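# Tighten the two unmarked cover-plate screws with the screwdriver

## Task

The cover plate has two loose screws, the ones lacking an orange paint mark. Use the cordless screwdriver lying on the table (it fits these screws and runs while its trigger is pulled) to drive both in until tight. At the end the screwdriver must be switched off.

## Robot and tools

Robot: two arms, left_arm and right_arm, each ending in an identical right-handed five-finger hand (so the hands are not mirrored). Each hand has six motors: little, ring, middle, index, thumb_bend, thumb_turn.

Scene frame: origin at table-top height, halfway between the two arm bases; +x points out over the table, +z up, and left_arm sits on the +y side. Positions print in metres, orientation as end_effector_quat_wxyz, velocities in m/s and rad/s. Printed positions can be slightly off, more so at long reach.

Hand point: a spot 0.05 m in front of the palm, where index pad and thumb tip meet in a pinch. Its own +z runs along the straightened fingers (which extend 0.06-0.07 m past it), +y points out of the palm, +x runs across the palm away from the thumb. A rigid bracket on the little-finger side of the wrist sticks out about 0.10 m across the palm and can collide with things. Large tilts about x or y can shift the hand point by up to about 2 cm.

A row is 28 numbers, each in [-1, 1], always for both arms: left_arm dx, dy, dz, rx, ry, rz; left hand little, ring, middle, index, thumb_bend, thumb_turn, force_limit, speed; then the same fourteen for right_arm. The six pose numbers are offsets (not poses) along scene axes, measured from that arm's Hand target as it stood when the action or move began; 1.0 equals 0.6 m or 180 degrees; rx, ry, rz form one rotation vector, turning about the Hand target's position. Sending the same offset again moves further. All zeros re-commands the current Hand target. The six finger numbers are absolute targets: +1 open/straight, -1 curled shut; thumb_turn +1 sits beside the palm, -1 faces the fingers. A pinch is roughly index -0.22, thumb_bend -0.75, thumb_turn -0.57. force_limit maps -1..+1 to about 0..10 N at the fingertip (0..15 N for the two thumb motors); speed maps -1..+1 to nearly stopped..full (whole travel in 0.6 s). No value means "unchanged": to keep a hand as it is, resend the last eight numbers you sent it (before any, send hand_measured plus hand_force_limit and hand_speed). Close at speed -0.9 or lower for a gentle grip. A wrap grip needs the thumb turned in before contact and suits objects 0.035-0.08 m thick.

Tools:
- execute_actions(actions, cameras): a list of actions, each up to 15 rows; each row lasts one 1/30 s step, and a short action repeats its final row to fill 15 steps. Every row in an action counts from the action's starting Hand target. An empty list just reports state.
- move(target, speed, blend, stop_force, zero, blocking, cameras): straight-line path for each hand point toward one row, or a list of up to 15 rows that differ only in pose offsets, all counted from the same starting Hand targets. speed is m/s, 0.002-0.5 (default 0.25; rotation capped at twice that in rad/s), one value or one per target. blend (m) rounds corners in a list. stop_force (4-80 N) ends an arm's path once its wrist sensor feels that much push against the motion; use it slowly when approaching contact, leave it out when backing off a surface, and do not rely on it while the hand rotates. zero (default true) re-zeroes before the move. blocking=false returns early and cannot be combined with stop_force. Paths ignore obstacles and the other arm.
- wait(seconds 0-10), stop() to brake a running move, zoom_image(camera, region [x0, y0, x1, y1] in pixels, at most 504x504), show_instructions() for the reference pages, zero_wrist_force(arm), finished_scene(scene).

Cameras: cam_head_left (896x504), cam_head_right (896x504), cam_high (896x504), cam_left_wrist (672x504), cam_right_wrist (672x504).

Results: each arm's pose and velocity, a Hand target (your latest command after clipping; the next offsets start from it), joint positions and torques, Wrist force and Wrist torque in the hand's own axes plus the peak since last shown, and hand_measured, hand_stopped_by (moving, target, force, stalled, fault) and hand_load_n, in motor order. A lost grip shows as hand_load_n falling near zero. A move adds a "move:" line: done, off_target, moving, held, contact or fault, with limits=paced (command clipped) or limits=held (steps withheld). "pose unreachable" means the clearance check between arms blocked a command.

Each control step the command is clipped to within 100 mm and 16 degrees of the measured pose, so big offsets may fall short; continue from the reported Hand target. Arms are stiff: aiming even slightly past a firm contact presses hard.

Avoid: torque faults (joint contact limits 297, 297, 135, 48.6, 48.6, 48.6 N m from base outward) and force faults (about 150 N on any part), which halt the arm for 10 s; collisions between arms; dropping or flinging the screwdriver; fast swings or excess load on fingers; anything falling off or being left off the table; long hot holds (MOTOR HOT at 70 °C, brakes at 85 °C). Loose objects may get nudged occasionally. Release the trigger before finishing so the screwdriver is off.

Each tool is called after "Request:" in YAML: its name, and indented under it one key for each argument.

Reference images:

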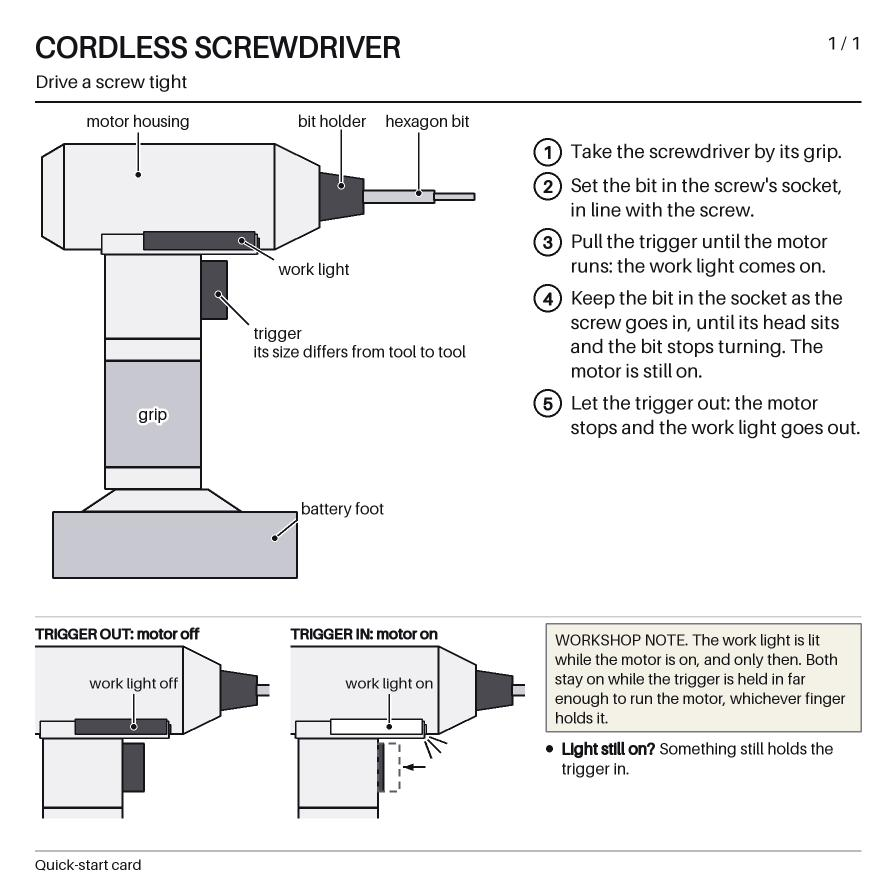

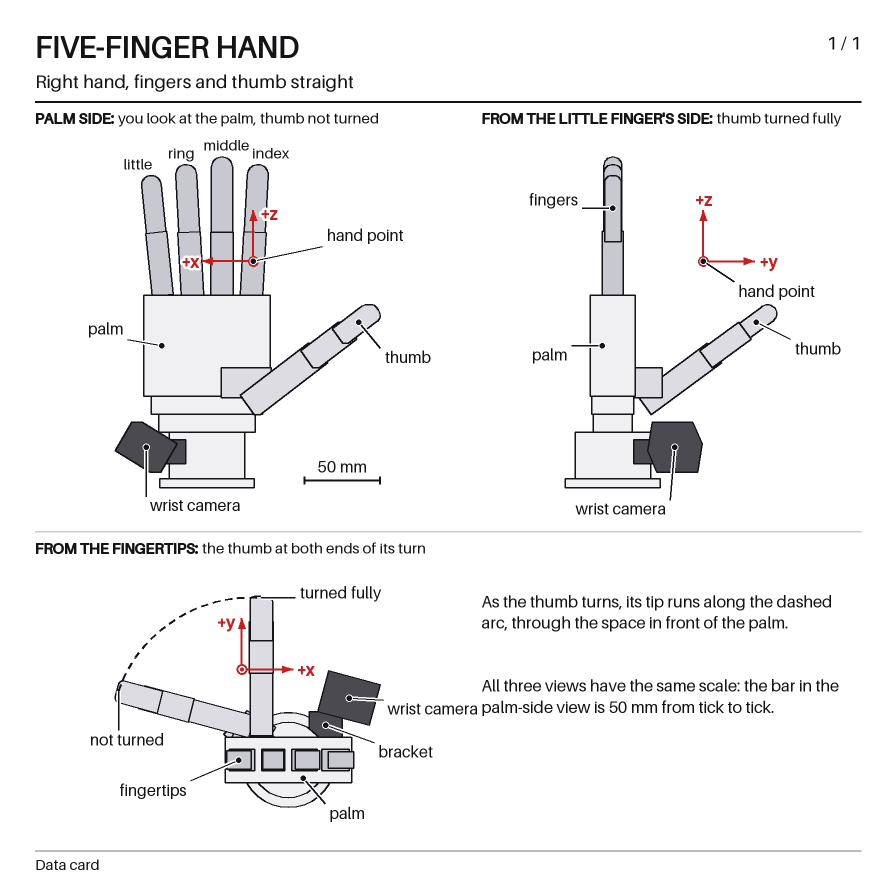

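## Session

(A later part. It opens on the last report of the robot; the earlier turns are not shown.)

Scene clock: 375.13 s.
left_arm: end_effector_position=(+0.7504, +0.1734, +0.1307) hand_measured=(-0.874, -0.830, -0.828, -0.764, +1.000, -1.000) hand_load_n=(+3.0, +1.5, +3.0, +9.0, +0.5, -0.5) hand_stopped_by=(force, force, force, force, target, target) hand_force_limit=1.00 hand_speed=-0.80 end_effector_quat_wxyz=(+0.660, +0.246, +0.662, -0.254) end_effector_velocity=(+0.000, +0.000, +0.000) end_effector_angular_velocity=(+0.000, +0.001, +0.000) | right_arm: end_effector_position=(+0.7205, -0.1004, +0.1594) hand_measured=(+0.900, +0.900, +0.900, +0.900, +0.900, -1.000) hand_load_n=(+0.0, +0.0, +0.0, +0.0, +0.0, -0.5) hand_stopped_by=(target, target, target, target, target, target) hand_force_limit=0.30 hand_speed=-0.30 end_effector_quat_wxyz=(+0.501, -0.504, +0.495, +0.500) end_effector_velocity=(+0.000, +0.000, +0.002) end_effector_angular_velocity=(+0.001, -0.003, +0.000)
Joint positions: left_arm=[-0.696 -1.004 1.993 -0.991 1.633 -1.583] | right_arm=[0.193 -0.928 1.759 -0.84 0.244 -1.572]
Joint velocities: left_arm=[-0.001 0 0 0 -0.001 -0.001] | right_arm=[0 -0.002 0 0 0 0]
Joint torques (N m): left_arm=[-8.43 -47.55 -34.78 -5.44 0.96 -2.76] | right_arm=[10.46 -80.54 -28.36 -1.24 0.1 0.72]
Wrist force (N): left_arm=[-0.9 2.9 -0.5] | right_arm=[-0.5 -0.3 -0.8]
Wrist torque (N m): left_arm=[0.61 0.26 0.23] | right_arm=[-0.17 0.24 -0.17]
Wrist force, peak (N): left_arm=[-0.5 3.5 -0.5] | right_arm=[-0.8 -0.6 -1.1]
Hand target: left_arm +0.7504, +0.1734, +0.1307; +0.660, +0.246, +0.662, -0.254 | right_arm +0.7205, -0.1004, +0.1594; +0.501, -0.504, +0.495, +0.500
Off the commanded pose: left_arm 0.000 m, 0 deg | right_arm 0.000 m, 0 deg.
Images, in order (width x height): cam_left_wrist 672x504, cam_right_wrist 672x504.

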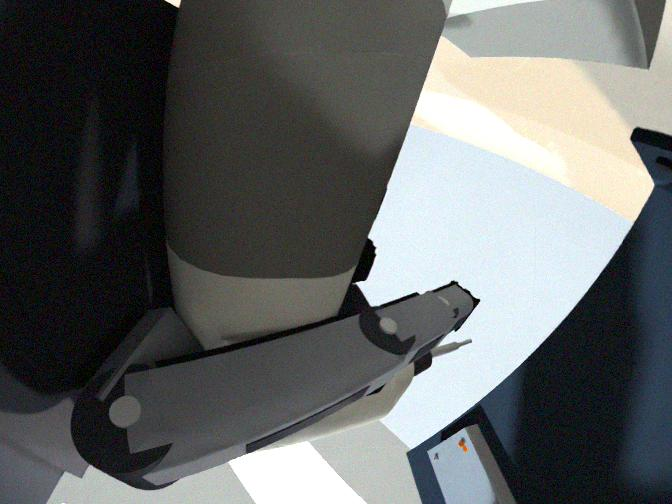

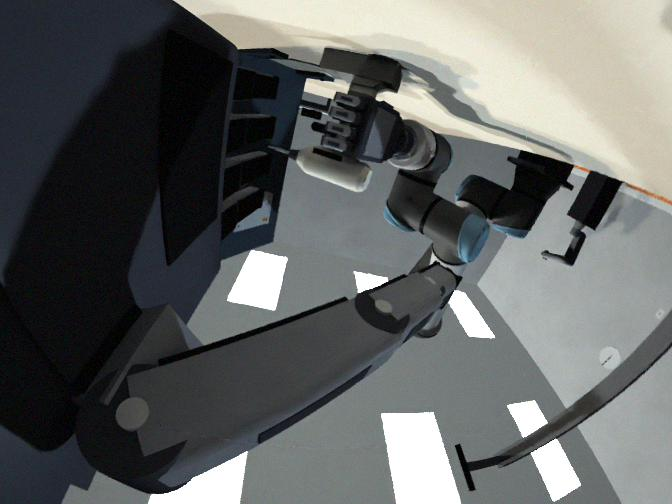

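Request:
execute_actions:
  actions:
    - [[0,0,0,0,0,0,-1,-1,-1,-0.5,1,-1,1,-0.6,0,0,0,0,0,0,0.9,0.9,0.9,0.9,0.9,-1,0.3,-0.3]]
  cameras: ["cam_left_wrist"]

Request:
zoom_image:
  camera: "cam_left_wrist"
  region: [160, 180, 500, 440]

Request:
execute_actions:
  actions:
    - [[0,0,0,0,0,0,-1,-1,-1,-0.97,1,-1,-0.8,-0.93,0,0,0,0,0,0,0.9,0.9,0.9,0.9,0.9,-1,0.3,-0.3]]
    - [[0,0,0,0,0,0,-1,-1,-1,-0.97,1,-1,-0.8,-0.93,0,0,0,0,0,0,0.9,0.9,0.9,0.9,0.9,-1,0.3,-0.3]]
    - [[0,0,0,0,0,0,-1,-1,-1,-0.97,1,-1,-0.8,-0.93,0,0,0,0,0,0,0.9,0.9,0.9,0.9,0.9,-1,0.3,-0.3]]
    - [[0,0,0,0,0,0,-1,-1,-1,-0.97,1,-1,-0.8,-0.93,0,0,0,0,0,0,0.9,0.9,0.9,0.9,0.9,-1,0.3,-0.3]]
    - [[0,0,0,0,0,0,-1,-1,-1,-0.97,1,-1,-0.8,-0.93,0,0,0,0,0,0,0.9,0.9,0.9,0.9,0.9,-1,0.3,-0.3]]
    - [[0,0,0,0,0,0,-1,-1,-1,-0.97,1,-1,-0.8,-0.93,0,0,0,0,0,0,0.9,0.9,0.9,0.9,0.9,-1,0.3,-0.3]]
  cameras: ["cam_left_wrist"]

Scene clock: 377.07 s.
left_arm: end_effector_position=(+0.7504, +0.1734, +0.1307) hand_measured=(-0.874, -0.830, -0.828, -0.500, +1.000, -1.000) hand_load_n=(+3.0, +2.0, +3.5, +0.0, +0.0, +0.0) hand_stopped_by=(force, force, force, target, target, target) hand_force_limit=1.00 hand_speed=-0.60 end_effector_quat_wxyz=(+0.660, +0.246, +0.662, -0.254) end_effector_velocity=(+0.000, +0.000, +0.000) end_effector_angular_velocity=(-0.001, +0.002, +0.000) | right_arm: end_effector_position=(+0.7205, -0.1004, +0.1594) hand_measured=(+0.900, +0.900, +0.900, +0.900, +0.900, -1.000) hand_load_n=(+0.0, +0.0, +0.0, +0.0, +0.0, +0.0) hand_stopped_by=(target, target, target, target, target, target) hand_force_limit=0.30 hand_speed=-0.30 end_effector_quat_wxyz=(+0.501, -0.504, +0.495, +0.500) end_effector_velocity=(+0.000, +0.000, +0.001) end_effector_angular_velocity=(+0.000, -0.001, +0.000)
Joint positions: left_arm=[-0.696 -1.004 1.993 -0.991 1.633 -1.583] | right_arm=[0.193 -0.928 1.759 -0.84 0.244 -1.572]
Joint velocities: left_arm=[0 0 0 0 0 -0.002] | right_arm=[0 -0.001 0 0 0 0]
Joint torques (N m): left_arm=[-5.93 -51.04 -32.62 -4.69 0.91 -2.6] | right_arm=[8.85 -80.72 -29.82 -0.98 0.39 0.6]
Wrist force (N): left_arm=[-1.2 2.5 -1.2] | right_arm=[-0.3 -0.3 -0.8]
Wrist torque (N m): left_arm=[0.51 0.23 0.14] | right_arm=[-0.17 0.20 -0.16]
Wrist force, peak (N): left_arm=[-1.2 3.0 -1.6] | right_arm=[-0.9 -0.5 -1.2]
Hand target: left_arm +0.7504, +0.1734, +0.1307; +0.660, +0.246, +0.662, -0.254 | right_arm +0.7205, -0.1004, +0.1594; +0.501, -0.504, +0.495, +0.500
Off the commanded pose: left_arm 0.000 m, 0 deg | right_arm 0.000 m, 0 deg.
Images, in order (width x height): cam_left_wrist 672x504.

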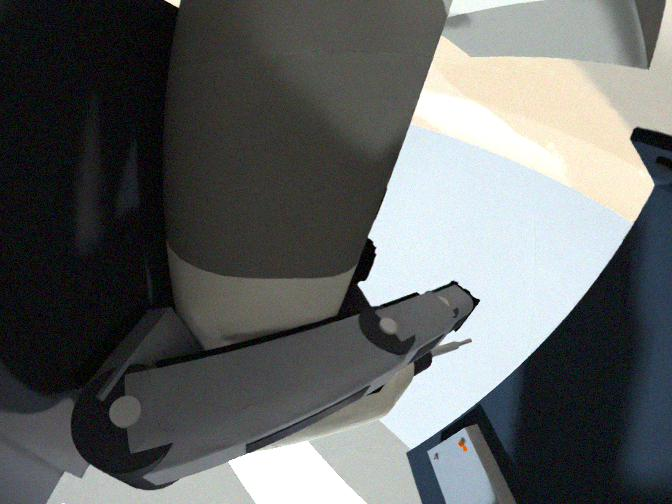

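Scaled by 1.482 from the camera's 672x504 image, which has a finer 960x720 frame.

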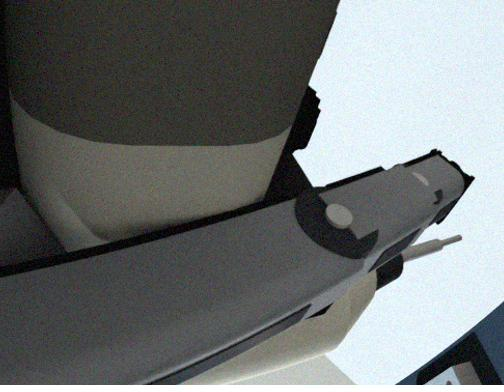

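Scene clock: 380.27 s.
left_arm: end_effector_position=(+0.7504, +0.1734, +0.1307) hand_measured=(-0.874, -0.830, -0.828, -0.744, +1.000, -1.000) hand_load_n=(+3.0, +2.0, +3.5, +2.0, +0.0, +0.0) hand_stopped_by=(force, force, force, force, target, target) hand_force_limit=-0.80 hand_speed=-0.93 end_effector_quat_wxyz=(+0.660, +0.246, +0.662, -0.254) end_effector_velocity=(+0.000, +0.000, -0.001) end_effector_angular_velocity=(+0.001, +0.001, +0.000) | right_arm: end_effector_position=(+0.7205, -0.1004, +0.1594) hand_measured=(+0.900, +0.900, +0.900, +0.900, +0.900, -1.000) hand_load_n=(+0.0, -0.5, +0.0, +0.0, +0.0, +0.0) hand_stopped_by=(target, target, target, target, target, target) hand_force_limit=0.30 hand_speed=-0.30 end_effector_quat_wxyz=(+0.501, -0.504, +0.495, +0.500) end_effector_velocity=(+0.000, +0.000, +0.000) end_effector_angular_velocity=(+0.000, +0.001, +0.000)
Joint positions: left_arm=[-0.696 -1.004 1.993 -0.991 1.633 -1.583] | right_arm=[0.193 -0.928 1.759 -0.84 0.244 -1.572]
Joint velocities: left_arm=[0.001 0.001 0 0 0 0] | right_arm=[0 0 0 0 0 0]
Joint torques (N m): left_arm=[-7.08 -46.92 -29.34 -4.64 0.96 -2.66] | right_arm=[7.51 -81.51 -30.78 -0.3 0.92 0.23]
Wrist force (N): left_arm=[-0.7 2.7 -1.1] | right_arm=[-0.3 -0.5 -1.0]
Wrist torque (N m): left_arm=[0.57 0.19 0.18] | right_arm=[-0.19 0.21 -0.16]
Wrist force, peak (N): left_arm=[-1.6 2.9 -1.6] | right_arm=[-0.7 -0.9 -1.2]
Hand target: left_arm +0.7504, +0.1734, +0.1307; +0.660, +0.246, +0.662, -0.254 | right_arm +0.7205, -0.1004, +0.1594; +0.501, -0.504, +0.495, +0.500
Off the commanded pose: left_arm 0.000 m, 0 deg | right_arm 0.000 m, 0 deg.
Images, in order (width x height): cam_left_wrist 672x504.

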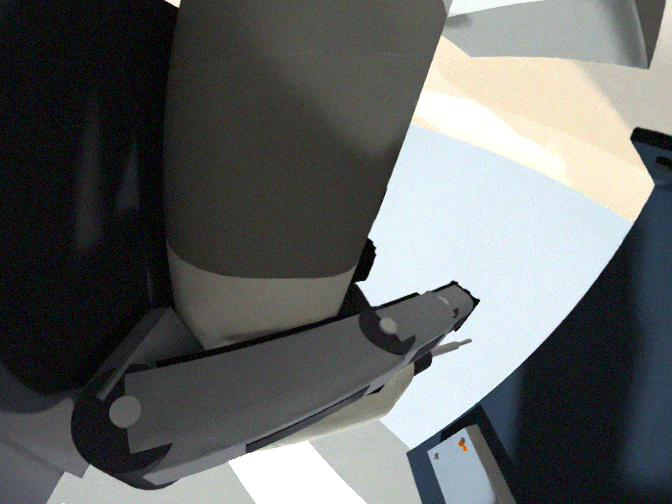

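Request:
execute_actions:
  actions:
    - [[0,0,0,0,0,0,-0.5,-0.5,-0.5,0.1,1,-1,0.3,-0.6,0,0,0,0,0,0,0.9,0.9,0.9,0.9,0.9,-1,0.3,-0.3]]
    - [[0,0,0,0,0,0,-0.5,-0.5,-0.5,0.1,1,-1,0.3,-0.6,0,0,0,0,0,0,0.9,0.9,0.9,0.9,0.9,-1,0.3,-0.3]]
  cameras: ["cam_left_wrist"]

Request:
move:
  target: [-0.0058,0.0378,0,0,0,0.1667,-0.5,-0.5,-0.5,0.1,1,-1,0.3,-0.6,0,0,0,0,0,0,0.9,0.9,0.9,0.9,0.9,-1,0.3,-0.3]
  speed: 0.05
  cameras: ["cam_head_left","cam_left_wrist","cam_right_wrist"]

Request:
zoom_image:
  camera: "cam_right_wrist"
  region: [270, 40, 430, 200]

Scene clock: 384.20 s.
left_arm: end_effector_position=(+0.7504, +0.1734, +0.1307) hand_measured=(-0.500, -0.500, -0.500, +0.100, +1.000, -1.000) hand_load_n=(+0.0, +0.0, +0.0, +0.0, +0.0, +0.0) hand_stopped_by=(target, target, target, target, target, target) hand_force_limit=0.30 hand_speed=-0.60 end_effector_quat_wxyz=(+0.660, +0.246, +0.662, -0.254) end_effector_velocity=(+0.000, +0.000, +0.000) end_effector_angular_velocity=(+0.000, +0.000, +0.000) | right_arm: end_effector_position=(+0.7205, -0.1004, +0.1594) hand_measured=(+0.900, +0.900, +0.900, +0.900, +0.900, -1.000) hand_load_n=(+0.0, +0.0, +0.0, +0.0, +0.0, +0.0) hand_stopped_by=(target, target, target, target, target, target) hand_force_limit=0.30 hand_speed=-0.30 end_effector_quat_wxyz=(+0.501, -0.504, +0.495, +0.500) end_effector_velocity=(+0.000, +0.000, -0.001) end_effector_angular_velocity=(+0.000, +0.000, +0.000)
Joint positions: left_arm=[-0.696 -1.004 1.993 -0.991 1.633 -1.583] | right_arm=[0.193 -0.928 1.759 -0.84 0.244 -1.572]
Joint velocities: left_arm=[0 0 0 -0.001 0 0] | right_arm=[0 0.001 0 -0.001 0 0]
Joint torques (N m): left_arm=[-5.82 -47.94 -24.64 -4.25 1.58 -2.85] | right_arm=[7.13 -82.68 -32.69 0.12 0.77 -0.14]
Wrist force (N): left_arm=[-2.0 2.8 -1.4] | right_arm=[-0.7 -0.3 -0.7]
Wrist torque (N m): left_arm=[0.51 0.44 -0.16] | right_arm=[-0.18 0.26 -0.18]
Wrist force, peak (N): left_arm=[-2.3 3.2 -1.9] | right_arm=[-0.6 -0.7 -1.2]
Hand target: left_arm +0.7504, +0.1734, +0.1307; +0.660, +0.246, +0.662, -0.254 | right_arm +0.7205, -0.1004, +0.1594; +0.501, -0.504, +0.495, +0.500
Off the commanded pose: left_arm 0.000 m, 0 deg | right_arm 0.000 m, 0 deg.
Images, in order (width x height): cam_left_wrist 672x504.

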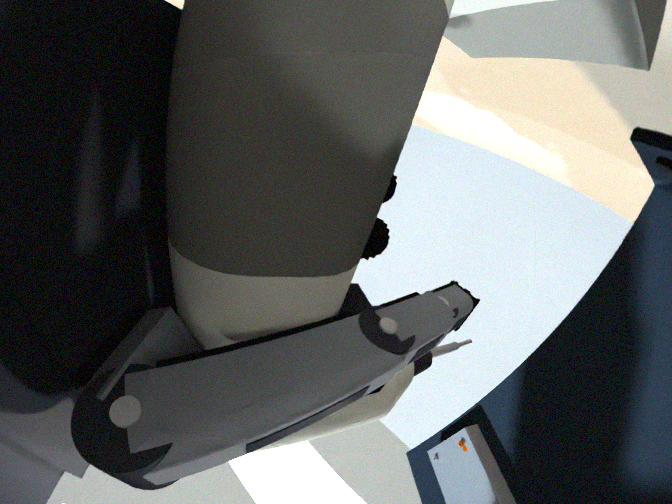

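Scene clock: 389.73 s.
left_arm: end_effector_position=(+0.7467, +0.1959, +0.1305) hand_measured=(-0.500, -0.500, -0.500, +0.100, +1.000, -1.000) hand_load_n=(+0.0, +0.0, +0.0, +0.0, +0.0, +0.0) hand_stopped_by=(target, target, target, target, target, target) hand_force_limit=0.30 hand_speed=-0.60 end_effector_quat_wxyz=(+0.704, +0.066, +0.704, -0.075) end_effector_velocity=(+0.000, -0.002, +0.000) end_effector_angular_velocity=(-0.001, +0.000, -0.006) | right_arm: end_effector_position=(+0.7205, -0.1004, +0.1594) hand_measured=(+0.900, +0.900, +0.900, +0.900, +0.900, -1.000) hand_load_n=(+0.0, +0.0, +0.0, +0.0, +0.0, -0.5) hand_stopped_by=(target, target, target, target, target, target) hand_force_limit=0.30 hand_speed=-0.30 end_effector_quat_wxyz=(+0.501, -0.504, +0.495, +0.500) end_effector_velocity=(+0.000, +0.000, -0.001) end_effector_angular_velocity=(+0.000, +0.000, +0.000)
Joint positions: left_arm=[-0.864 -0.982 1.949 -0.969 0.941 -1.582] | right_arm=[0.193 -0.928 1.759 -0.84 0.244 -1.572]
Joint velocities: left_arm=[-0.001 0 0 0 0.005 0] | right_arm=[0 0.002 0 -0.001 0 0]
Joint torques (N m): left_arm=[9.48 -68.35 -19.8 -1.76 2.65 3.48] | right_arm=[4.67 -85.39 -32.15 0.96 0.61 -0.23]
Wrist force (N): left_arm=[-1.8 3.5 -2.6] | right_arm=[-0.2 0.0 -0.6]
Wrist torque (N m): left_arm=[0.58 0.43 -0.14] | right_arm=[-0.14 0.18 -0.14]
Wrist force, peak (N): left_arm=[-2.3 4.0 -2.6] | right_arm=[-0.6 -0.5 -1.2]
Hand target: left_arm +0.7466, +0.1961, +0.1305; +0.704, +0.066, +0.704, -0.075 | right_arm +0.7205, -0.1004, +0.1594; +0.501, -0.504, +0.495, +0.500
Off the commanded pose: left_arm 0.000 m, 0 deg | right_arm 0.000 m, 0 deg.
move: done
Images, in order (width x height): cam_head_left 896x504, cam_left_wrist 672x504, cam_right_wrist 672x504.

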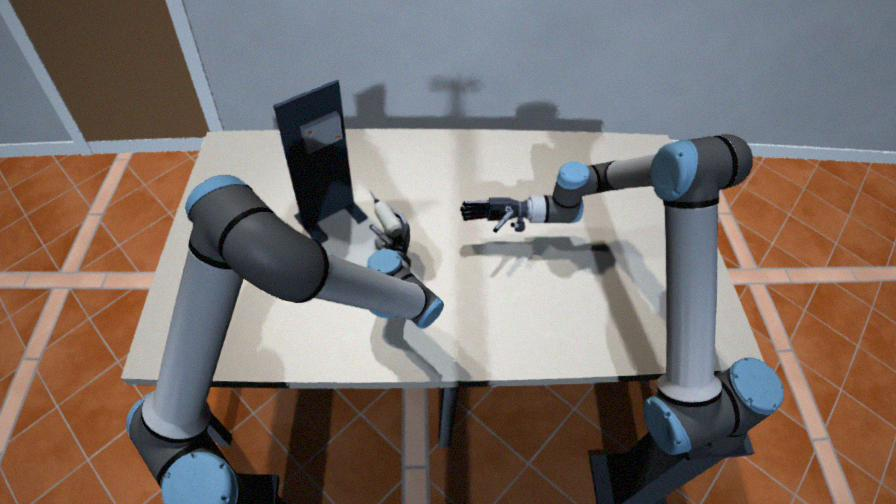

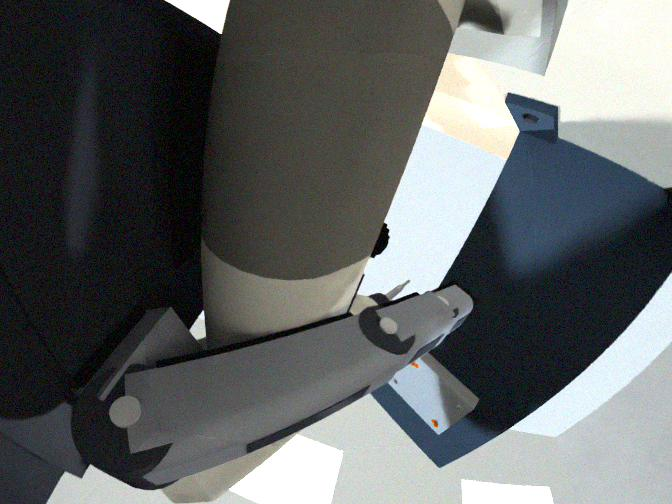

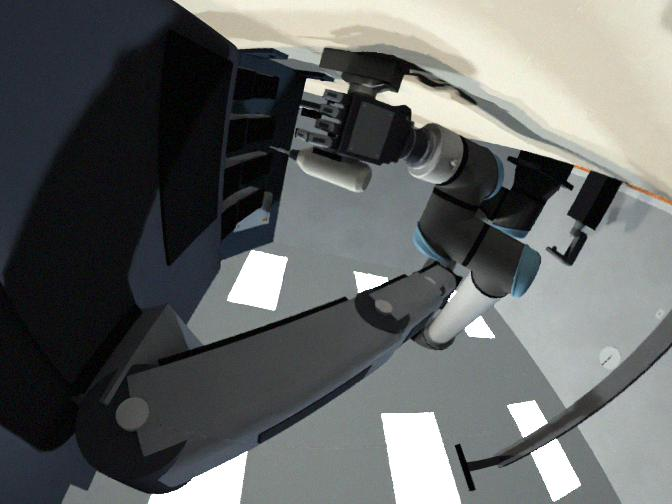

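Scaled by 3.150 from the camera's 672x504 image, which has a finer 960x720 frame.

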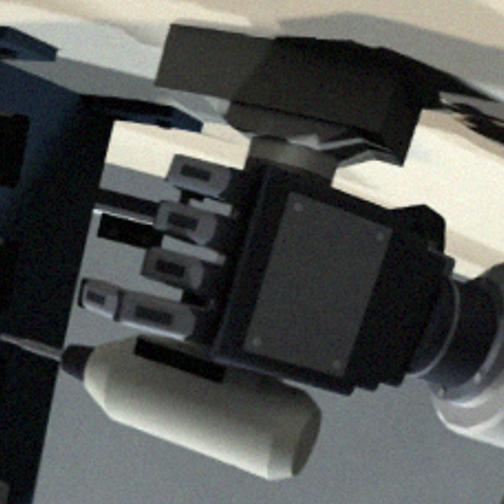

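Request:
execute_actions:
  actions:
    - [[0,0,0,0,0,0,-1,-1,-1,0.1,1,-1,0.3,-0.7,0,0,0,0,0,0,0.9,0.9,0.9,0.9,0.9,-1,0.3,-0.3]]
    - [[0,0,0,0,0,0,-1,-1,-1,0.1,1,-1,0.3,-0.7,0,0,0,0,0,0,0.9,0.9,0.9,0.9,0.9,-1,0.3,-0.3]]
    - [[0,0,0,0,0,0,-1,-1,-1,-1,1,-1,0,-0.7,0,0,0,0,0,0,0.9,0.9,0.9,0.9,0.9,-1,0.3,-0.3]]
    - [[0,0,0,0,0,0,-1,-1,-1,-1,1,-1,0,-0.7,0,0,0,0,0,0,0.9,0.9,0.9,0.9,0.9,-1,0.3,-0.3]]
    - [[0,0,0,0,0,0,-1,-1,-1,-1,1,-1,0,-0.7,0,0,0,0,0,0,0.9,0.9,0.9,0.9,0.9,-1,0.3,-0.3]]
  cameras: ["cam_left_wrist","cam_right_wrist"]

Request:
zoom_image:
  camera: "cam_right_wrist"
  region: [270, 40, 430, 200]

Scene clock: 392.63 s.
left_arm: end_effector_position=(+0.7466, +0.1961, +0.1306) hand_measured=(-0.862, -0.830, -0.842, -0.630, +1.000, -1.000) hand_load_n=(+8.5, +4.5, +11.5, +7.0, +0.0, +0.0) hand_stopped_by=(force, force, force, force, target, target) hand_force_limit=0.00 hand_speed=-0.70 end_effector_quat_wxyz=(+0.704, +0.066, +0.704, -0.075) end_effector_velocity=(+0.000, +0.000, +0.000) end_effector_angular_velocity=(+0.000, +0.000, +0.000) | right_arm: end_effector_position=(+0.7205, -0.1004, +0.1594) hand_measured=(+0.900, +0.900, +0.900, +0.900, +0.900, -1.000) hand_load_n=(+0.0, +0.0, +0.0, +0.0, +0.0, +0.0) hand_stopped_by=(target, target, target, target, target, target) hand_force_limit=0.30 hand_speed=-0.30 end_effector_quat_wxyz=(+0.501, -0.504, +0.495, +0.500) end_effector_velocity=(+0.000, +0.000, +0.001) end_effector_angular_velocity=(+0.000, +0.000, +0.000)
Joint positions: left_arm=[-0.864 -0.983 1.95 -0.969 0.941 -1.582] | right_arm=[0.193 -0.928 1.759 -0.84 0.244 -1.572]
Joint velocities: left_arm=[0 0 0 0 0 0] | right_arm=[0 -0.001 0 0.001 0 0]
Joint torques (N m): left_arm=[-3.01 -62.39 -21.01 0.88 -1.63 0.54] | right_arm=[2.66 -87.02 -31.51 1.2 0.62 -0.34]
Wrist force (N): left_arm=[-5.4 3.7 0.4] | right_arm=[-0.1 -0.2 -1.2]
Wrist torque (N m): left_arm=[0.56 0.09 0.54] | right_arm=[-0.13 0.19 -0.14]
Wrist force, peak (N): left_arm=[-6.3 4.6 -1.1] | right_arm=[-1.0 -0.6 -1.0]
Hand target: left_arm +0.7466, +0.1961, +0.1305; +0.704, +0.066, +0.704, -0.075 | right_arm +0.7205, -0.1004, +0.1594; +0.501, -0.504, +0.495, +0.500
Off the commanded pose: left_arm 0.000 m, 0 deg | right_arm 0.000 m, 0 deg.
Images, in order (width x height): cam_left_wrist 672x504, cam_right_wrist 672x504.

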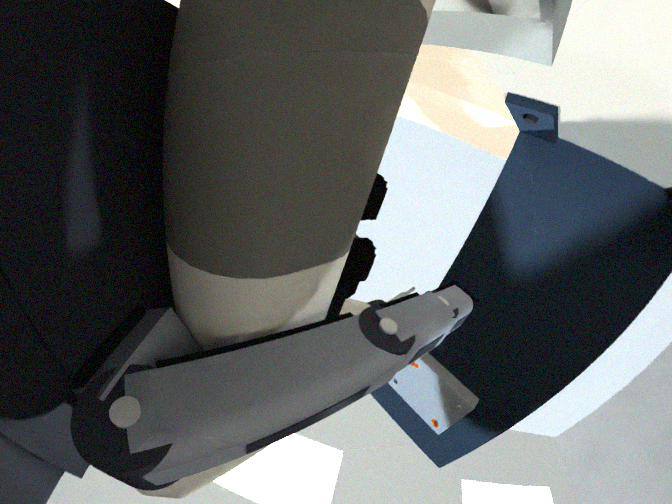

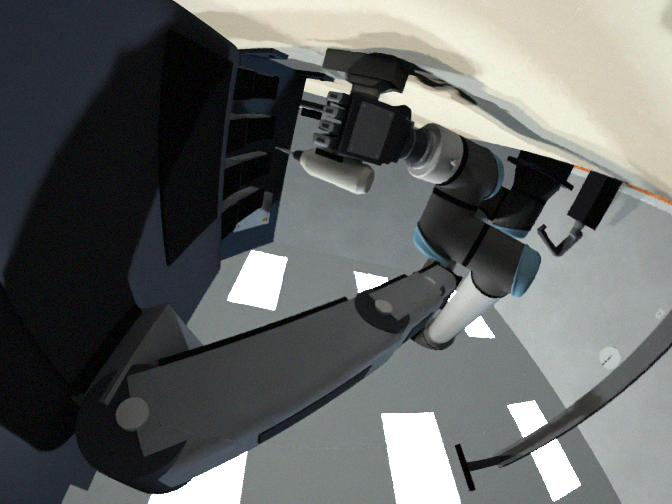

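Scaled by 3.150 from the camera's 672x504 image, which has a finer 960x720 frame.

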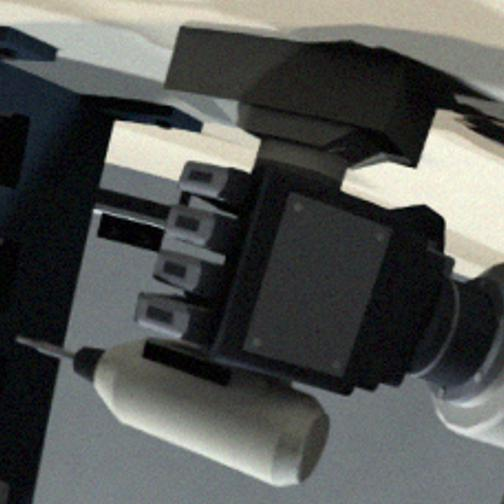

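Request:
execute_actions:
  actions:
    - [[0,0,0,0,0,0,-1,-1,-1,-0.99,1,-1,0.6,-0.7,0,0,0,0,0,0,0.9,0.9,0.9,0.9,0.9,-1,0.3,-0.3]]
    - [[0,0,0,0,0,0,-1,-1,-1,-0.99,1,-1,0.6,-0.7,0,0,0,0,0,0,0.9,0.9,0.9,0.9,0.9,-1,0.3,-0.3]]
  cameras: ["cam_right_wrist"]

Request:
zoom_image:
  camera: "cam_right_wrist"
  region: [270, 80, 390, 200]

Scene clock: 394.00 s.
left_arm: end_effector_position=(+0.7466, +0.1961, +0.1306) hand_measured=(-0.862, -0.830, -0.842, -0.644, +1.000, -1.000) hand_load_n=(+8.5, +4.5, +11.5, +8.0, +0.0, +0.5) hand_stopped_by=(force, force, force, force, target, target) hand_force_limit=0.60 hand_speed=-0.70 end_effector_quat_wxyz=(+0.704, +0.066, +0.704, -0.075) end_effector_velocity=(+0.000, +0.001, +0.000) end_effector_angular_velocity=(-0.002, +0.000, +0.002) | right_arm: end_effector_position=(+0.7205, -0.1004, +0.1594) hand_measured=(+0.900, +0.900, +0.900, +0.900, +0.900, -1.000) hand_load_n=(+0.0, +0.0, +0.0, +0.0, +0.0, +0.0) hand_stopped_by=(target, target, target, target, target, target) hand_force_limit=0.30 hand_speed=-0.30 end_effector_quat_wxyz=(+0.501, -0.504, +0.495, +0.500) end_effector_velocity=(+0.000, +0.000, +0.000) end_effector_angular_velocity=(+0.000, -0.001, +0.000)
Joint positions: left_arm=[-0.864 -0.983 1.95 -0.969 0.941 -1.582] | right_arm=[0.193 -0.928 1.759 -0.84 0.244 -1.572]
Joint velocities: left_arm=[0 0 0 0 -0.001 -0.002] | right_arm=[0 0 0 -0.001 0 0]
Joint torques (N m): left_arm=[-13.39 -51.41 -23.68 2.38 -1.5 -1.54] | right_arm=[1.87 -87.83 -31.33 1.24 0.66 -0.33]
Wrist force (N): left_arm=[-6.3 3.7 -0.5] | right_arm=[-0.4 -0.4 -1.0]
Wrist torque (N m): left_arm=[0.64 0.17 0.53] | right_arm=[-0.19 0.23 -0.17]
Wrist force, peak (N): left_arm=[-6.7 3.6 0.0] | right_arm=[-0.6 -0.4 -1.3]
Hand target: left_arm +0.7466, +0.1961, +0.1305; +0.704, +0.066, +0.704, -0.075 | right_arm +0.7205, -0.1004, +0.1594; +0.501, -0.504, +0.495, +0.500
Off the commanded pose: left_arm 0.000 m, 0 deg | right_arm 0.000 m, 0 deg.
Images, in order (width x height): cam_right_wrist 672x504.

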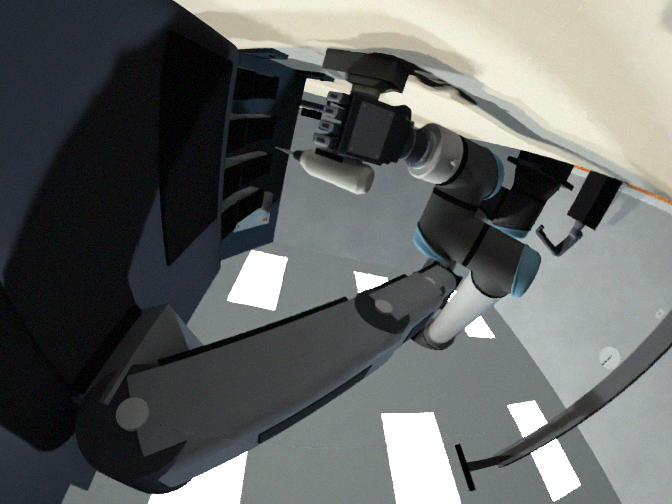

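Scaled by 4.200 from the camera's 672x504 image, which has a finer 960x720 frame.

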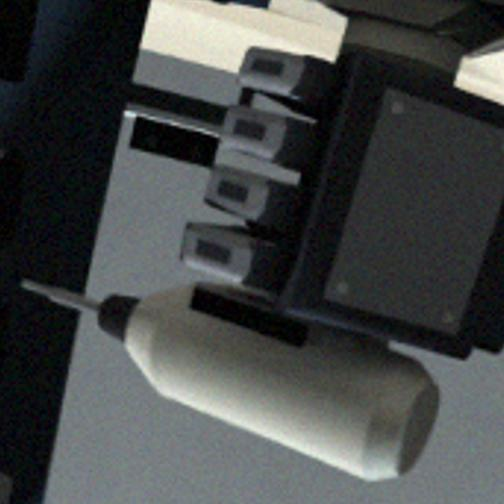

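Request:
execute_actions:
  actions:
    - [[0,0,0,0,0,0,-1,-1,-1,-0.97,1,-1,1,-0.5,0,0,0,0,0,0,0.9,0.9,0.9,0.9,0.9,-1,0.3,-0.3]]
    - [[0,0,0,0,0,0,-1,-1,-1,-0.97,1,-1,1,-0.5,0,0,0,0,0,0,0.9,0.9,0.9,0.9,0.9,-1,0.3,-0.3]]
  cameras: ["cam_right_wrist"]

Request:
zoom_image:
  camera: "cam_right_wrist"
  region: [270, 80, 390, 200]

Scene clock: 395.33 s.
left_arm: end_effector_position=(+0.7466, +0.1961, +0.1305) hand_measured=(-0.862, -0.830, -0.842, -0.750, +1.000, -1.000) hand_load_n=(+8.5, +4.5, +11.0, +10.0, +0.0, +0.5) hand_stopped_by=(force, force, force, force, target, target) hand_force_limit=1.00 hand_speed=-0.50 end_effector_quat_wxyz=(+0.704, +0.066, +0.704, -0.075) end_effector_velocity=(+0.000, +0.000, +0.000) end_effector_angular_velocity=(+0.000, -0.001, +0.001) | right_arm: end_effector_position=(+0.7205, -0.1004, +0.1594) hand_measured=(+0.900, +0.900, +0.900, +0.900, +0.900, -1.000) hand_load_n=(+0.0, +0.0, +0.0, +0.0, +0.0, +0.0) hand_stopped_by=(target, target, target, target, target, target) hand_force_limit=0.30 hand_speed=-0.30 end_effector_quat_wxyz=(+0.501, -0.504, +0.495, +0.500) end_effector_velocity=(+0.000, +0.000, +0.000) end_effector_angular_velocity=(+0.000, +0.001, +0.000)
Joint positions: left_arm=[-0.864 -0.983 1.95 -0.969 0.941 -1.582] | right_arm=[0.193 -0.928 1.759 -0.84 0.244 -1.572]
Joint velocities: left_arm=[0 0 0 -0.001 -0.001 0.001] | right_arm=[0 0 0 0 0 0]
Joint torques (N m): left_arm=[-12.19 -51.9 -28.43 1.64 -1.85 -2.57] | right_arm=[2.24 -86.61 -30.88 1.21 0.61 -0.34]
Wrist force (N): left_arm=[-6.0 3.3 -0.4] | right_arm=[-0.5 -0.2 -0.6]
Wrist torque (N m): left_arm=[0.58 0.14 0.54] | right_arm=[-0.17 0.23 -0.17]
Wrist force, peak (N): left_arm=[-6.7 3.6 -0.3] | right_arm=[-0.8 -0.6 -1.2]
Hand target: left_arm +0.7466, +0.1961, +0.1305; +0.704, +0.066, +0.704, -0.075 | right_arm +0.7205, -0.1004, +0.1594; +0.501, -0.504, +0.495, +0.500
Off the commanded pose: left_arm 0.000 m, 0 deg | right_arm 0.000 m, 0 deg.
Images, in order (width x height): cam_right_wrist 672x504.

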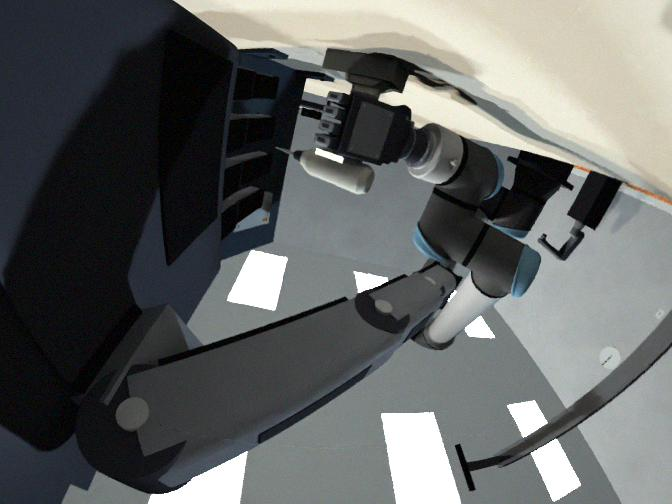

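Scaled by 4.200 from the camera's 672x504 image, which has a finer 960x720 frame.

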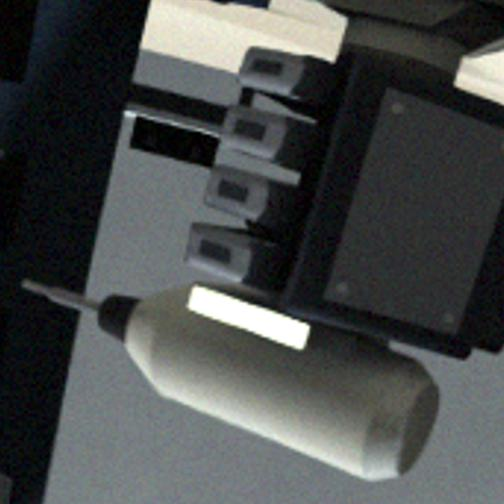

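Request:
execute_actions:
  actions:
    - [[0,0,0,0,0,0,-0.97,-0.97,-0.97,-0.5,1,-1,0.7,-0.8,0,0,0,0,0,0,0.9,0.9,0.9,0.9,0.9,-1,0.3,-0.3]]
    - [[0,0,0,0,0,0,-0.97,-0.97,-0.97,-0.5,1,-1,0.7,-0.8,0,0,0,0,0,0,0.9,0.9,0.9,0.9,0.9,-1,0.3,-0.3]]
  cameras: ["cam_right_wrist"]

Request:
zoom_image:
  camera: "cam_right_wrist"
  region: [270, 80, 390, 200]

Scene clock: 396.93 s.
left_arm: end_effector_position=(+0.7466, +0.1961, +0.1305) hand_measured=(-0.862, -0.838, -0.842, -0.500, +1.000, -1.000) hand_load_n=(+7.5, +9.0, +11.0, +0.0, +0.0, +1.0) hand_stopped_by=(force, force, force, target, target, target) hand_force_limit=0.70 hand_speed=-0.80 end_effector_quat_wxyz=(+0.704, +0.066, +0.704, -0.075) end_effector_velocity=(-0.001, -0.001, +0.000) end_effector_angular_velocity=(+0.001, +0.000, -0.002) | right_arm: end_effector_position=(+0.7205, -0.1004, +0.1594) hand_measured=(+0.900, +0.900, +0.900, +0.900, +0.900, -1.000) hand_load_n=(+0.0, +0.0, +0.0, +0.0, +0.0, -0.5) hand_stopped_by=(target, target, target, target, target, target) hand_force_limit=0.30 hand_speed=-0.30 end_effector_quat_wxyz=(+0.501, -0.504, +0.495, +0.500) end_effector_velocity=(+0.000, +0.000, +0.000) end_effector_angular_velocity=(+0.000, +0.000, +0.000)
Joint positions: left_arm=[-0.864 -0.983 1.95 -0.969 0.941 -1.582] | right_arm=[0.193 -0.928 1.759 -0.84 0.244 -1.572]
Joint velocities: left_arm=[-0.002 0 0 0 0.001 0.002] | right_arm=[0 -0.001 0 0 0 0]
Joint torques (N m): left_arm=[-15.34 -49.59 -34.51 1.21 0.2 -2.21] | right_arm=[1.97 -87.76 -30.71 1.17 0.6 -0.21]
Wrist force (N): left_arm=[-8.8 4.1 -1.7] | right_arm=[-0.2 -0.5 -0.9]
Wrist torque (N m): left_arm=[0.56 0.16 0.50] | right_arm=[-0.19 0.18 -0.16]
Wrist force, peak (N): left_arm=[-9.5 3.9 -2.1] | right_arm=[-1.1 -0.3 -1.0]
Hand target: left_arm +0.7466, +0.1961, +0.1305; +0.704, +0.066, +0.704, -0.075 | right_arm +0.7205, -0.1004, +0.1594; +0.501, -0.504, +0.495, +0.500
Off the commanded pose: left_arm 0.000 m, 0 deg | right_arm 0.000 m, 0 deg.
Images, in order (width x height): cam_right_wrist 672x504.

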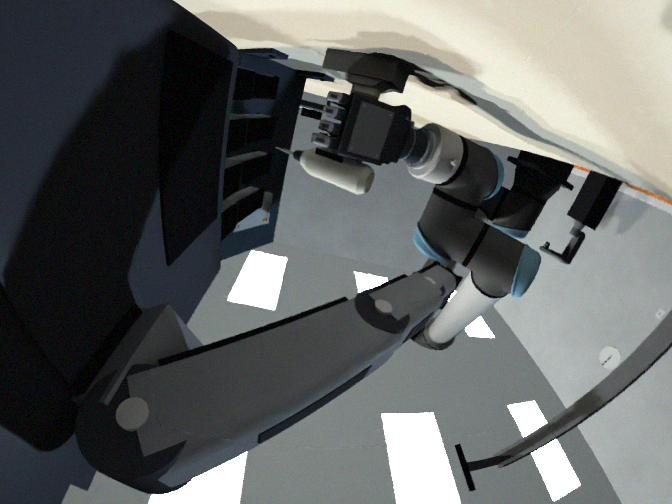

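Scaled by 4.200 from the camera's 672x504 image, which has a finer 960x720 frame.

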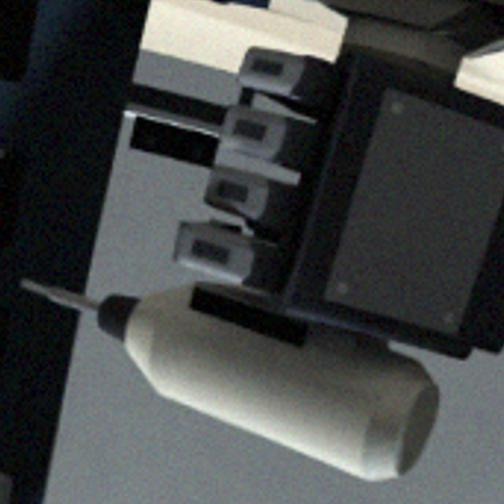

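Request:
execute_actions:
  actions:
    - [[0,0,0,0,0,0,-0.97,-0.97,-0.97,-0.5,-1,-1,-0.4,-0.85,0,0,0,0,0,0,0.9,0.9,0.9,0.9,0.9,-1,0.3,-0.3]]
    - [[0,0,0,0,0,0,-0.97,-0.97,-0.97,-0.5,-1,-1,-0.4,-0.85,0,0,0,0,0,0,0.9,0.9,0.9,0.9,0.9,-1,0.3,-0.3]]
  cameras: ["cam_right_wrist","cam_left_wrist"]

Request:
zoom_image:
  camera: "cam_right_wrist"
  region: [270, 80, 390, 200]

Scene clock: 400.57 s.
left_arm: end_effector_position=(+0.7466, +0.1961, +0.1305) hand_measured=(-0.862, -0.838, -0.842, -0.500, +0.496, -1.000) hand_load_n=(+7.5, +8.5, +11.0, +0.0, +4.5, +2.5) hand_stopped_by=(force, force, force, target, force, target) hand_force_limit=-0.40 hand_speed=-0.85 end_effector_quat_wxyz=(+0.704, +0.066, +0.704, -0.075) end_effector_velocity=(+0.000, +0.000, -0.001) end_effector_angular_velocity=(-0.001, +0.001, +0.000) | right_arm: end_effector_position=(+0.7205, -0.1004, +0.1594) hand_measured=(+0.900, +0.900, +0.900, +0.900, +0.900, -1.000) hand_load_n=(+0.5, +0.0, +0.0, +0.0, +0.0, +0.0) hand_stopped_by=(target, target, target, target, target, target) hand_force_limit=0.30 hand_speed=-0.30 end_effector_quat_wxyz=(+0.501, -0.504, +0.495, +0.500) end_effector_velocity=(+0.000, +0.000, +0.000) end_effector_angular_velocity=(+0.000, +0.001, +0.000)
Joint positions: left_arm=[-0.864 -0.983 1.95 -0.969 0.941 -1.582] | right_arm=[0.193 -0.928 1.759 -0.84 0.244 -1.572]
Joint velocities: left_arm=[0 0 0 0 0 -0.002] | right_arm=[0 0.001 0 0 0 0]
Joint torques (N m): left_arm=[-15.25 -51.65 -32.8 1.01 1.61 -3.02] | right_arm=[0.91 -87.07 -30.48 1.18 0.66 -0.35]
Wrist force (N): left_arm=[-7.9 3.9 0.6] | right_arm=[-0.2 -0.1 -0.9]
Wrist torque (N m): left_arm=[0.59 0.05 0.60] | right_arm=[-0.14 0.20 -0.15]
Wrist force, peak (N): left_arm=[-8.9 4.4 -2.0] | right_arm=[-0.7 -0.3 -1.3]
Hand target: left_arm +0.7466, +0.1961, +0.1305; +0.704, +0.066, +0.704, -0.075 | right_arm +0.7205, -0.1004, +0.1594; +0.501, -0.504, +0.495, +0.500
Off the commanded pose: left_arm 0.000 m, 0 deg | right_arm 0.000 m, 0 deg.
Images, in order (width x height): cam_left_wrist 672x504, cam_right_wrist 672x504.

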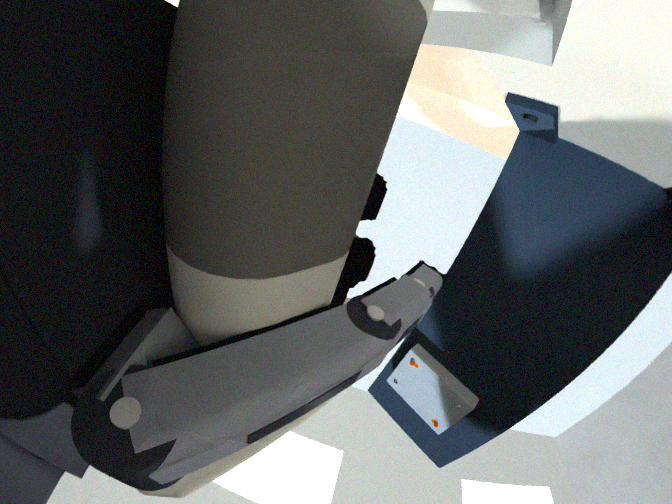

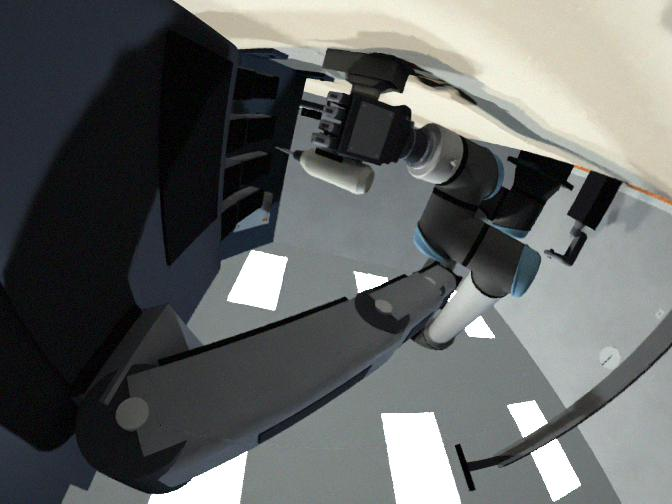

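Scaled by 4.200 from the camera's 672x504 image, which has a finer 960x720 frame.

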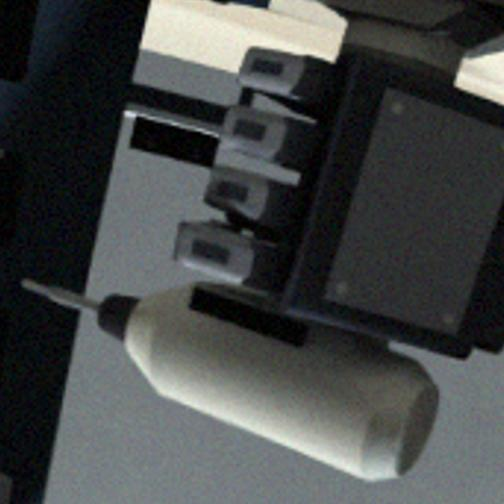

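Request:
execute_actions:
  actions:
    - [[0,0,0,0,0,0,-0.97,-0.97,-0.97,-0.5,-0.97,-1,0.3,-0.85,0,0,0,0,0,0,0.9,0.9,0.9,0.9,0.9,-1,0.3,-0.3]]
    - [[0,0,0,0,0,0,-0.97,-0.97,-0.97,-0.5,-0.97,-1,0.3,-0.85,0,0,0,0,0,0,0.9,0.9,0.9,0.9,0.9,-1,0.3,-0.3]]
  cameras: ["cam_right_wrist"]

Request:
zoom_image:
  camera: "cam_right_wrist"
  region: [270, 80, 390, 200]

Request:
execute_actions:
  actions:
    - [[0,0,0,0,0,0,-0.97,-0.97,-0.97,-0.72,-0.97,-1,1,-0.3,0,0,0,0,0,0,0.9,0.9,0.9,0.9,0.9,-1,0.3,-0.3]]
    - [[0,0,0,0,0,0,-0.97,-0.97,-0.97,-0.72,-0.97,-1,1,-0.3,0,0,0,0,0,0,0.9,0.9,0.9,0.9,0.9,-1,0.3,-0.3]]
  cameras: ["cam_right_wrist"]

Request:
zoom_image:
  camera: "cam_right_wrist"
  region: [270, 80, 390, 200]

Scene clock: 402.00 s.
left_arm: end_effector_position=(+0.7466, +0.1960, +0.1306) hand_measured=(-0.862, -0.838, -0.842, -0.500, +0.404, -1.000) hand_load_n=(+8.0, +9.0, +11.5, +0.0, +9.5, +4.5) hand_stopped_by=(force, force, force, target, force, target) hand_force_limit=0.30 hand_speed=-0.85 end_effector_quat_wxyz=(+0.704, +0.066, +0.704, -0.075) end_effector_velocity=(+0.000, -0.001, +0.000) end_effector_angular_velocity=(+0.000, +0.000, -0.001) | right_arm: end_effector_position=(+0.7205, -0.1004, +0.1594) hand_measured=(+0.900, +0.900, +0.900, +0.900, +0.900, -1.000) hand_load_n=(+0.0, +0.0, +0.0, +0.0, +0.0, +0.0) hand_stopped_by=(target, target, target, target, target, target) hand_force_limit=0.30 hand_speed=-0.30 end_effector_quat_wxyz=(+0.501, -0.504, +0.495, +0.500) end_effector_velocity=(+0.000, +0.000, +0.000) end_effector_angular_velocity=(+0.000, +0.000, +0.000)
Joint positions: left_arm=[-0.864 -0.983 1.95 -0.969 0.941 -1.582] | right_arm=[0.193 -0.928 1.759 -0.84 0.244 -1.572]
Joint velocities: left_arm=[-0.001 0 0 -0.001 -0.001 0.001] | right_arm=[0 0.001 0 0 0 0]
Joint torques (N m): left_arm=[-13.44 -50.13 -32.45 0.37 1.13 -2.9] | right_arm=[0.01 -88.01 -29.94 1.17 0.56 -0.13]
Wrist force (N): left_arm=[-9.4 3.7 1.3] | right_arm=[-0.5 -0.5 -0.7]
Wrist torque (N m): left_arm=[0.71 0.00 0.67] | right_arm=[-0.21 0.23 -0.18]
Wrist force, peak (N): left_arm=[-9.9 3.2 1.5] | right_arm=[-0.7 0.0 -1.3]
Hand target: left_arm +0.7466, +0.1961, +0.1305; +0.704, +0.066, +0.704, -0.075 | right_arm +0.7205, -0.1004, +0.1594; +0.501, -0.504, +0.495, +0.500
Off the commanded pose: left_arm 0.000 m, 0 deg | right_arm 0.000 m, 0 deg.
Images, in order (width x height): cam_right_wrist 672x504.

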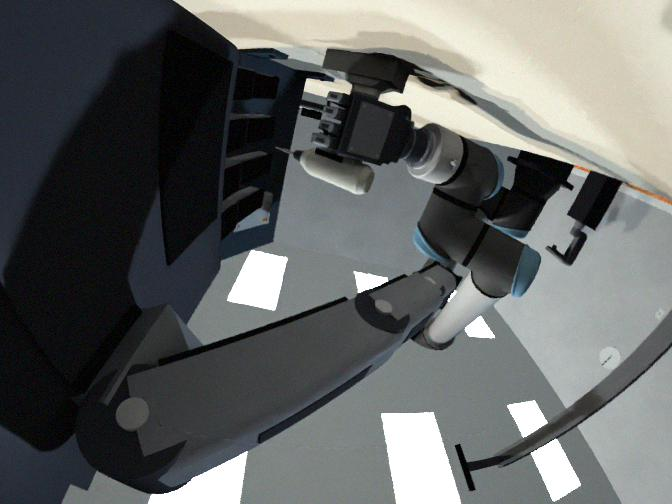

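Scaled by 4.200 from the camera's 672x504 image, which has a finer 960x720 frame.

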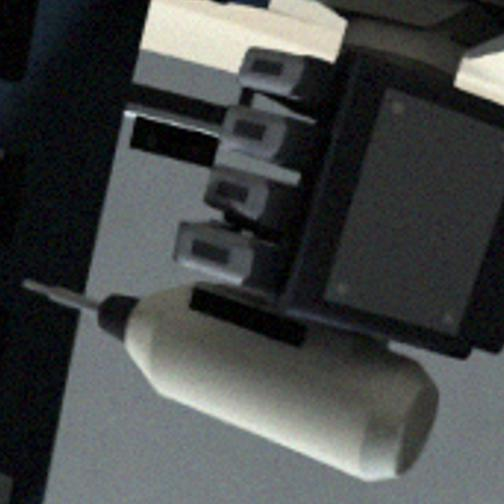

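Scene clock: 403.20 s.
left_arm: end_effector_position=(+0.7466, +0.1960, +0.1306) hand_measured=(-0.862, -0.838, -0.842, -0.718, +0.404, -1.000) hand_load_n=(+8.5, +9.0, +11.0, +9.5, +9.5, +4.0) hand_stopped_by=(force, force, force, target, force, target) hand_force_limit=1.00 hand_speed=-0.30 end_effector_quat_wxyz=(+0.704, +0.066, +0.704, -0.075) end_effector_velocity=(+0.000, +0.000, +0.000) end_effector_angular_velocity=(-0.002, +0.000, -0.001) | right_arm: end_effector_position=(+0.7205, -0.1004, +0.1594) hand_measured=(+0.900, +0.900, +0.900, +0.900, +0.900, -1.000) hand_load_n=(+0.0, +0.5, +0.0, +0.0, +0.0, +0.0) hand_stopped_by=(target, target, target, target, target, target) hand_force_limit=0.30 hand_speed=-0.30 end_effector_quat_wxyz=(+0.501, -0.504, +0.495, +0.500) end_effector_velocity=(+0.000, +0.000, +0.000) end_effector_angular_velocity=(+0.000, +0.000, +0.000)
Joint positions: left_arm=[-0.864 -0.983 1.95 -0.969 0.941 -1.582] | right_arm=[0.193 -0.928 1.759 -0.84 0.244 -1.572]
Joint velocities: left_arm=[0 0 0 0 0.001 -0.002] | right_arm=[0 0 0 0 0 0]
Joint torques (N m): left_arm=[-12.91 -49.43 -27.54 0.26 1.33 -2.49] | right_arm=[-0.88 -87.66 -29.69 1.05 0.58 -0.25]
Wrist force (N): left_arm=[-9.8 3.1 0.5] | right_arm=[-0.8 -0.4 -0.9]
Wrist torque (N m): left_arm=[0.65 0.12 0.66] | right_arm=[-0.19 0.28 -0.19]
Wrist force, peak (N): left_arm=[-10.3 3.2 0.3] | right_arm=[-0.7 -0.5 -1.1]
Hand target: left_arm +0.7466, +0.1961, +0.1305; +0.704, +0.066, +0.704, -0.075 | right_arm +0.7205, -0.1004, +0.1594; +0.501, -0.504, +0.495, +0.500
Off the commanded pose: left_arm 0.000 m, 0 deg | right_arm 0.000 m, 0 deg.
Images, in order (width x height): cam_right_wrist 672x504.

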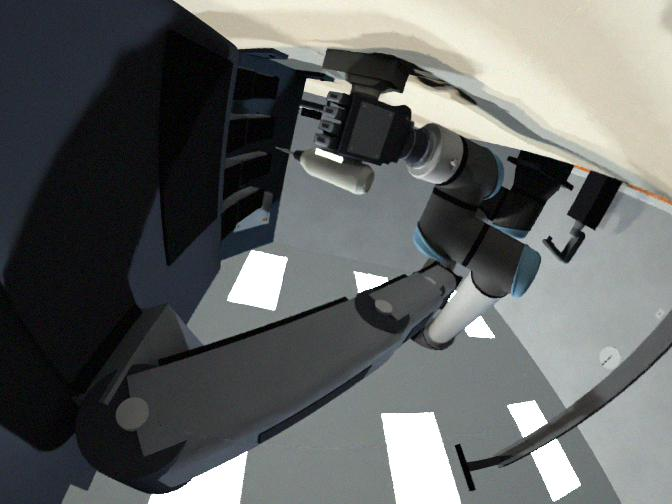

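Scaled by 4.200 from the camera's 672x504 image, which has a finer 960x720 frame.

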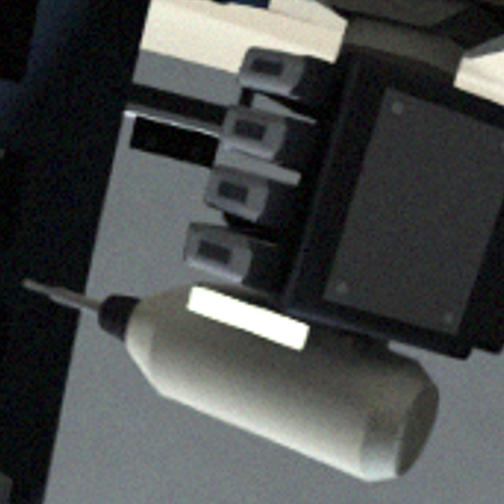

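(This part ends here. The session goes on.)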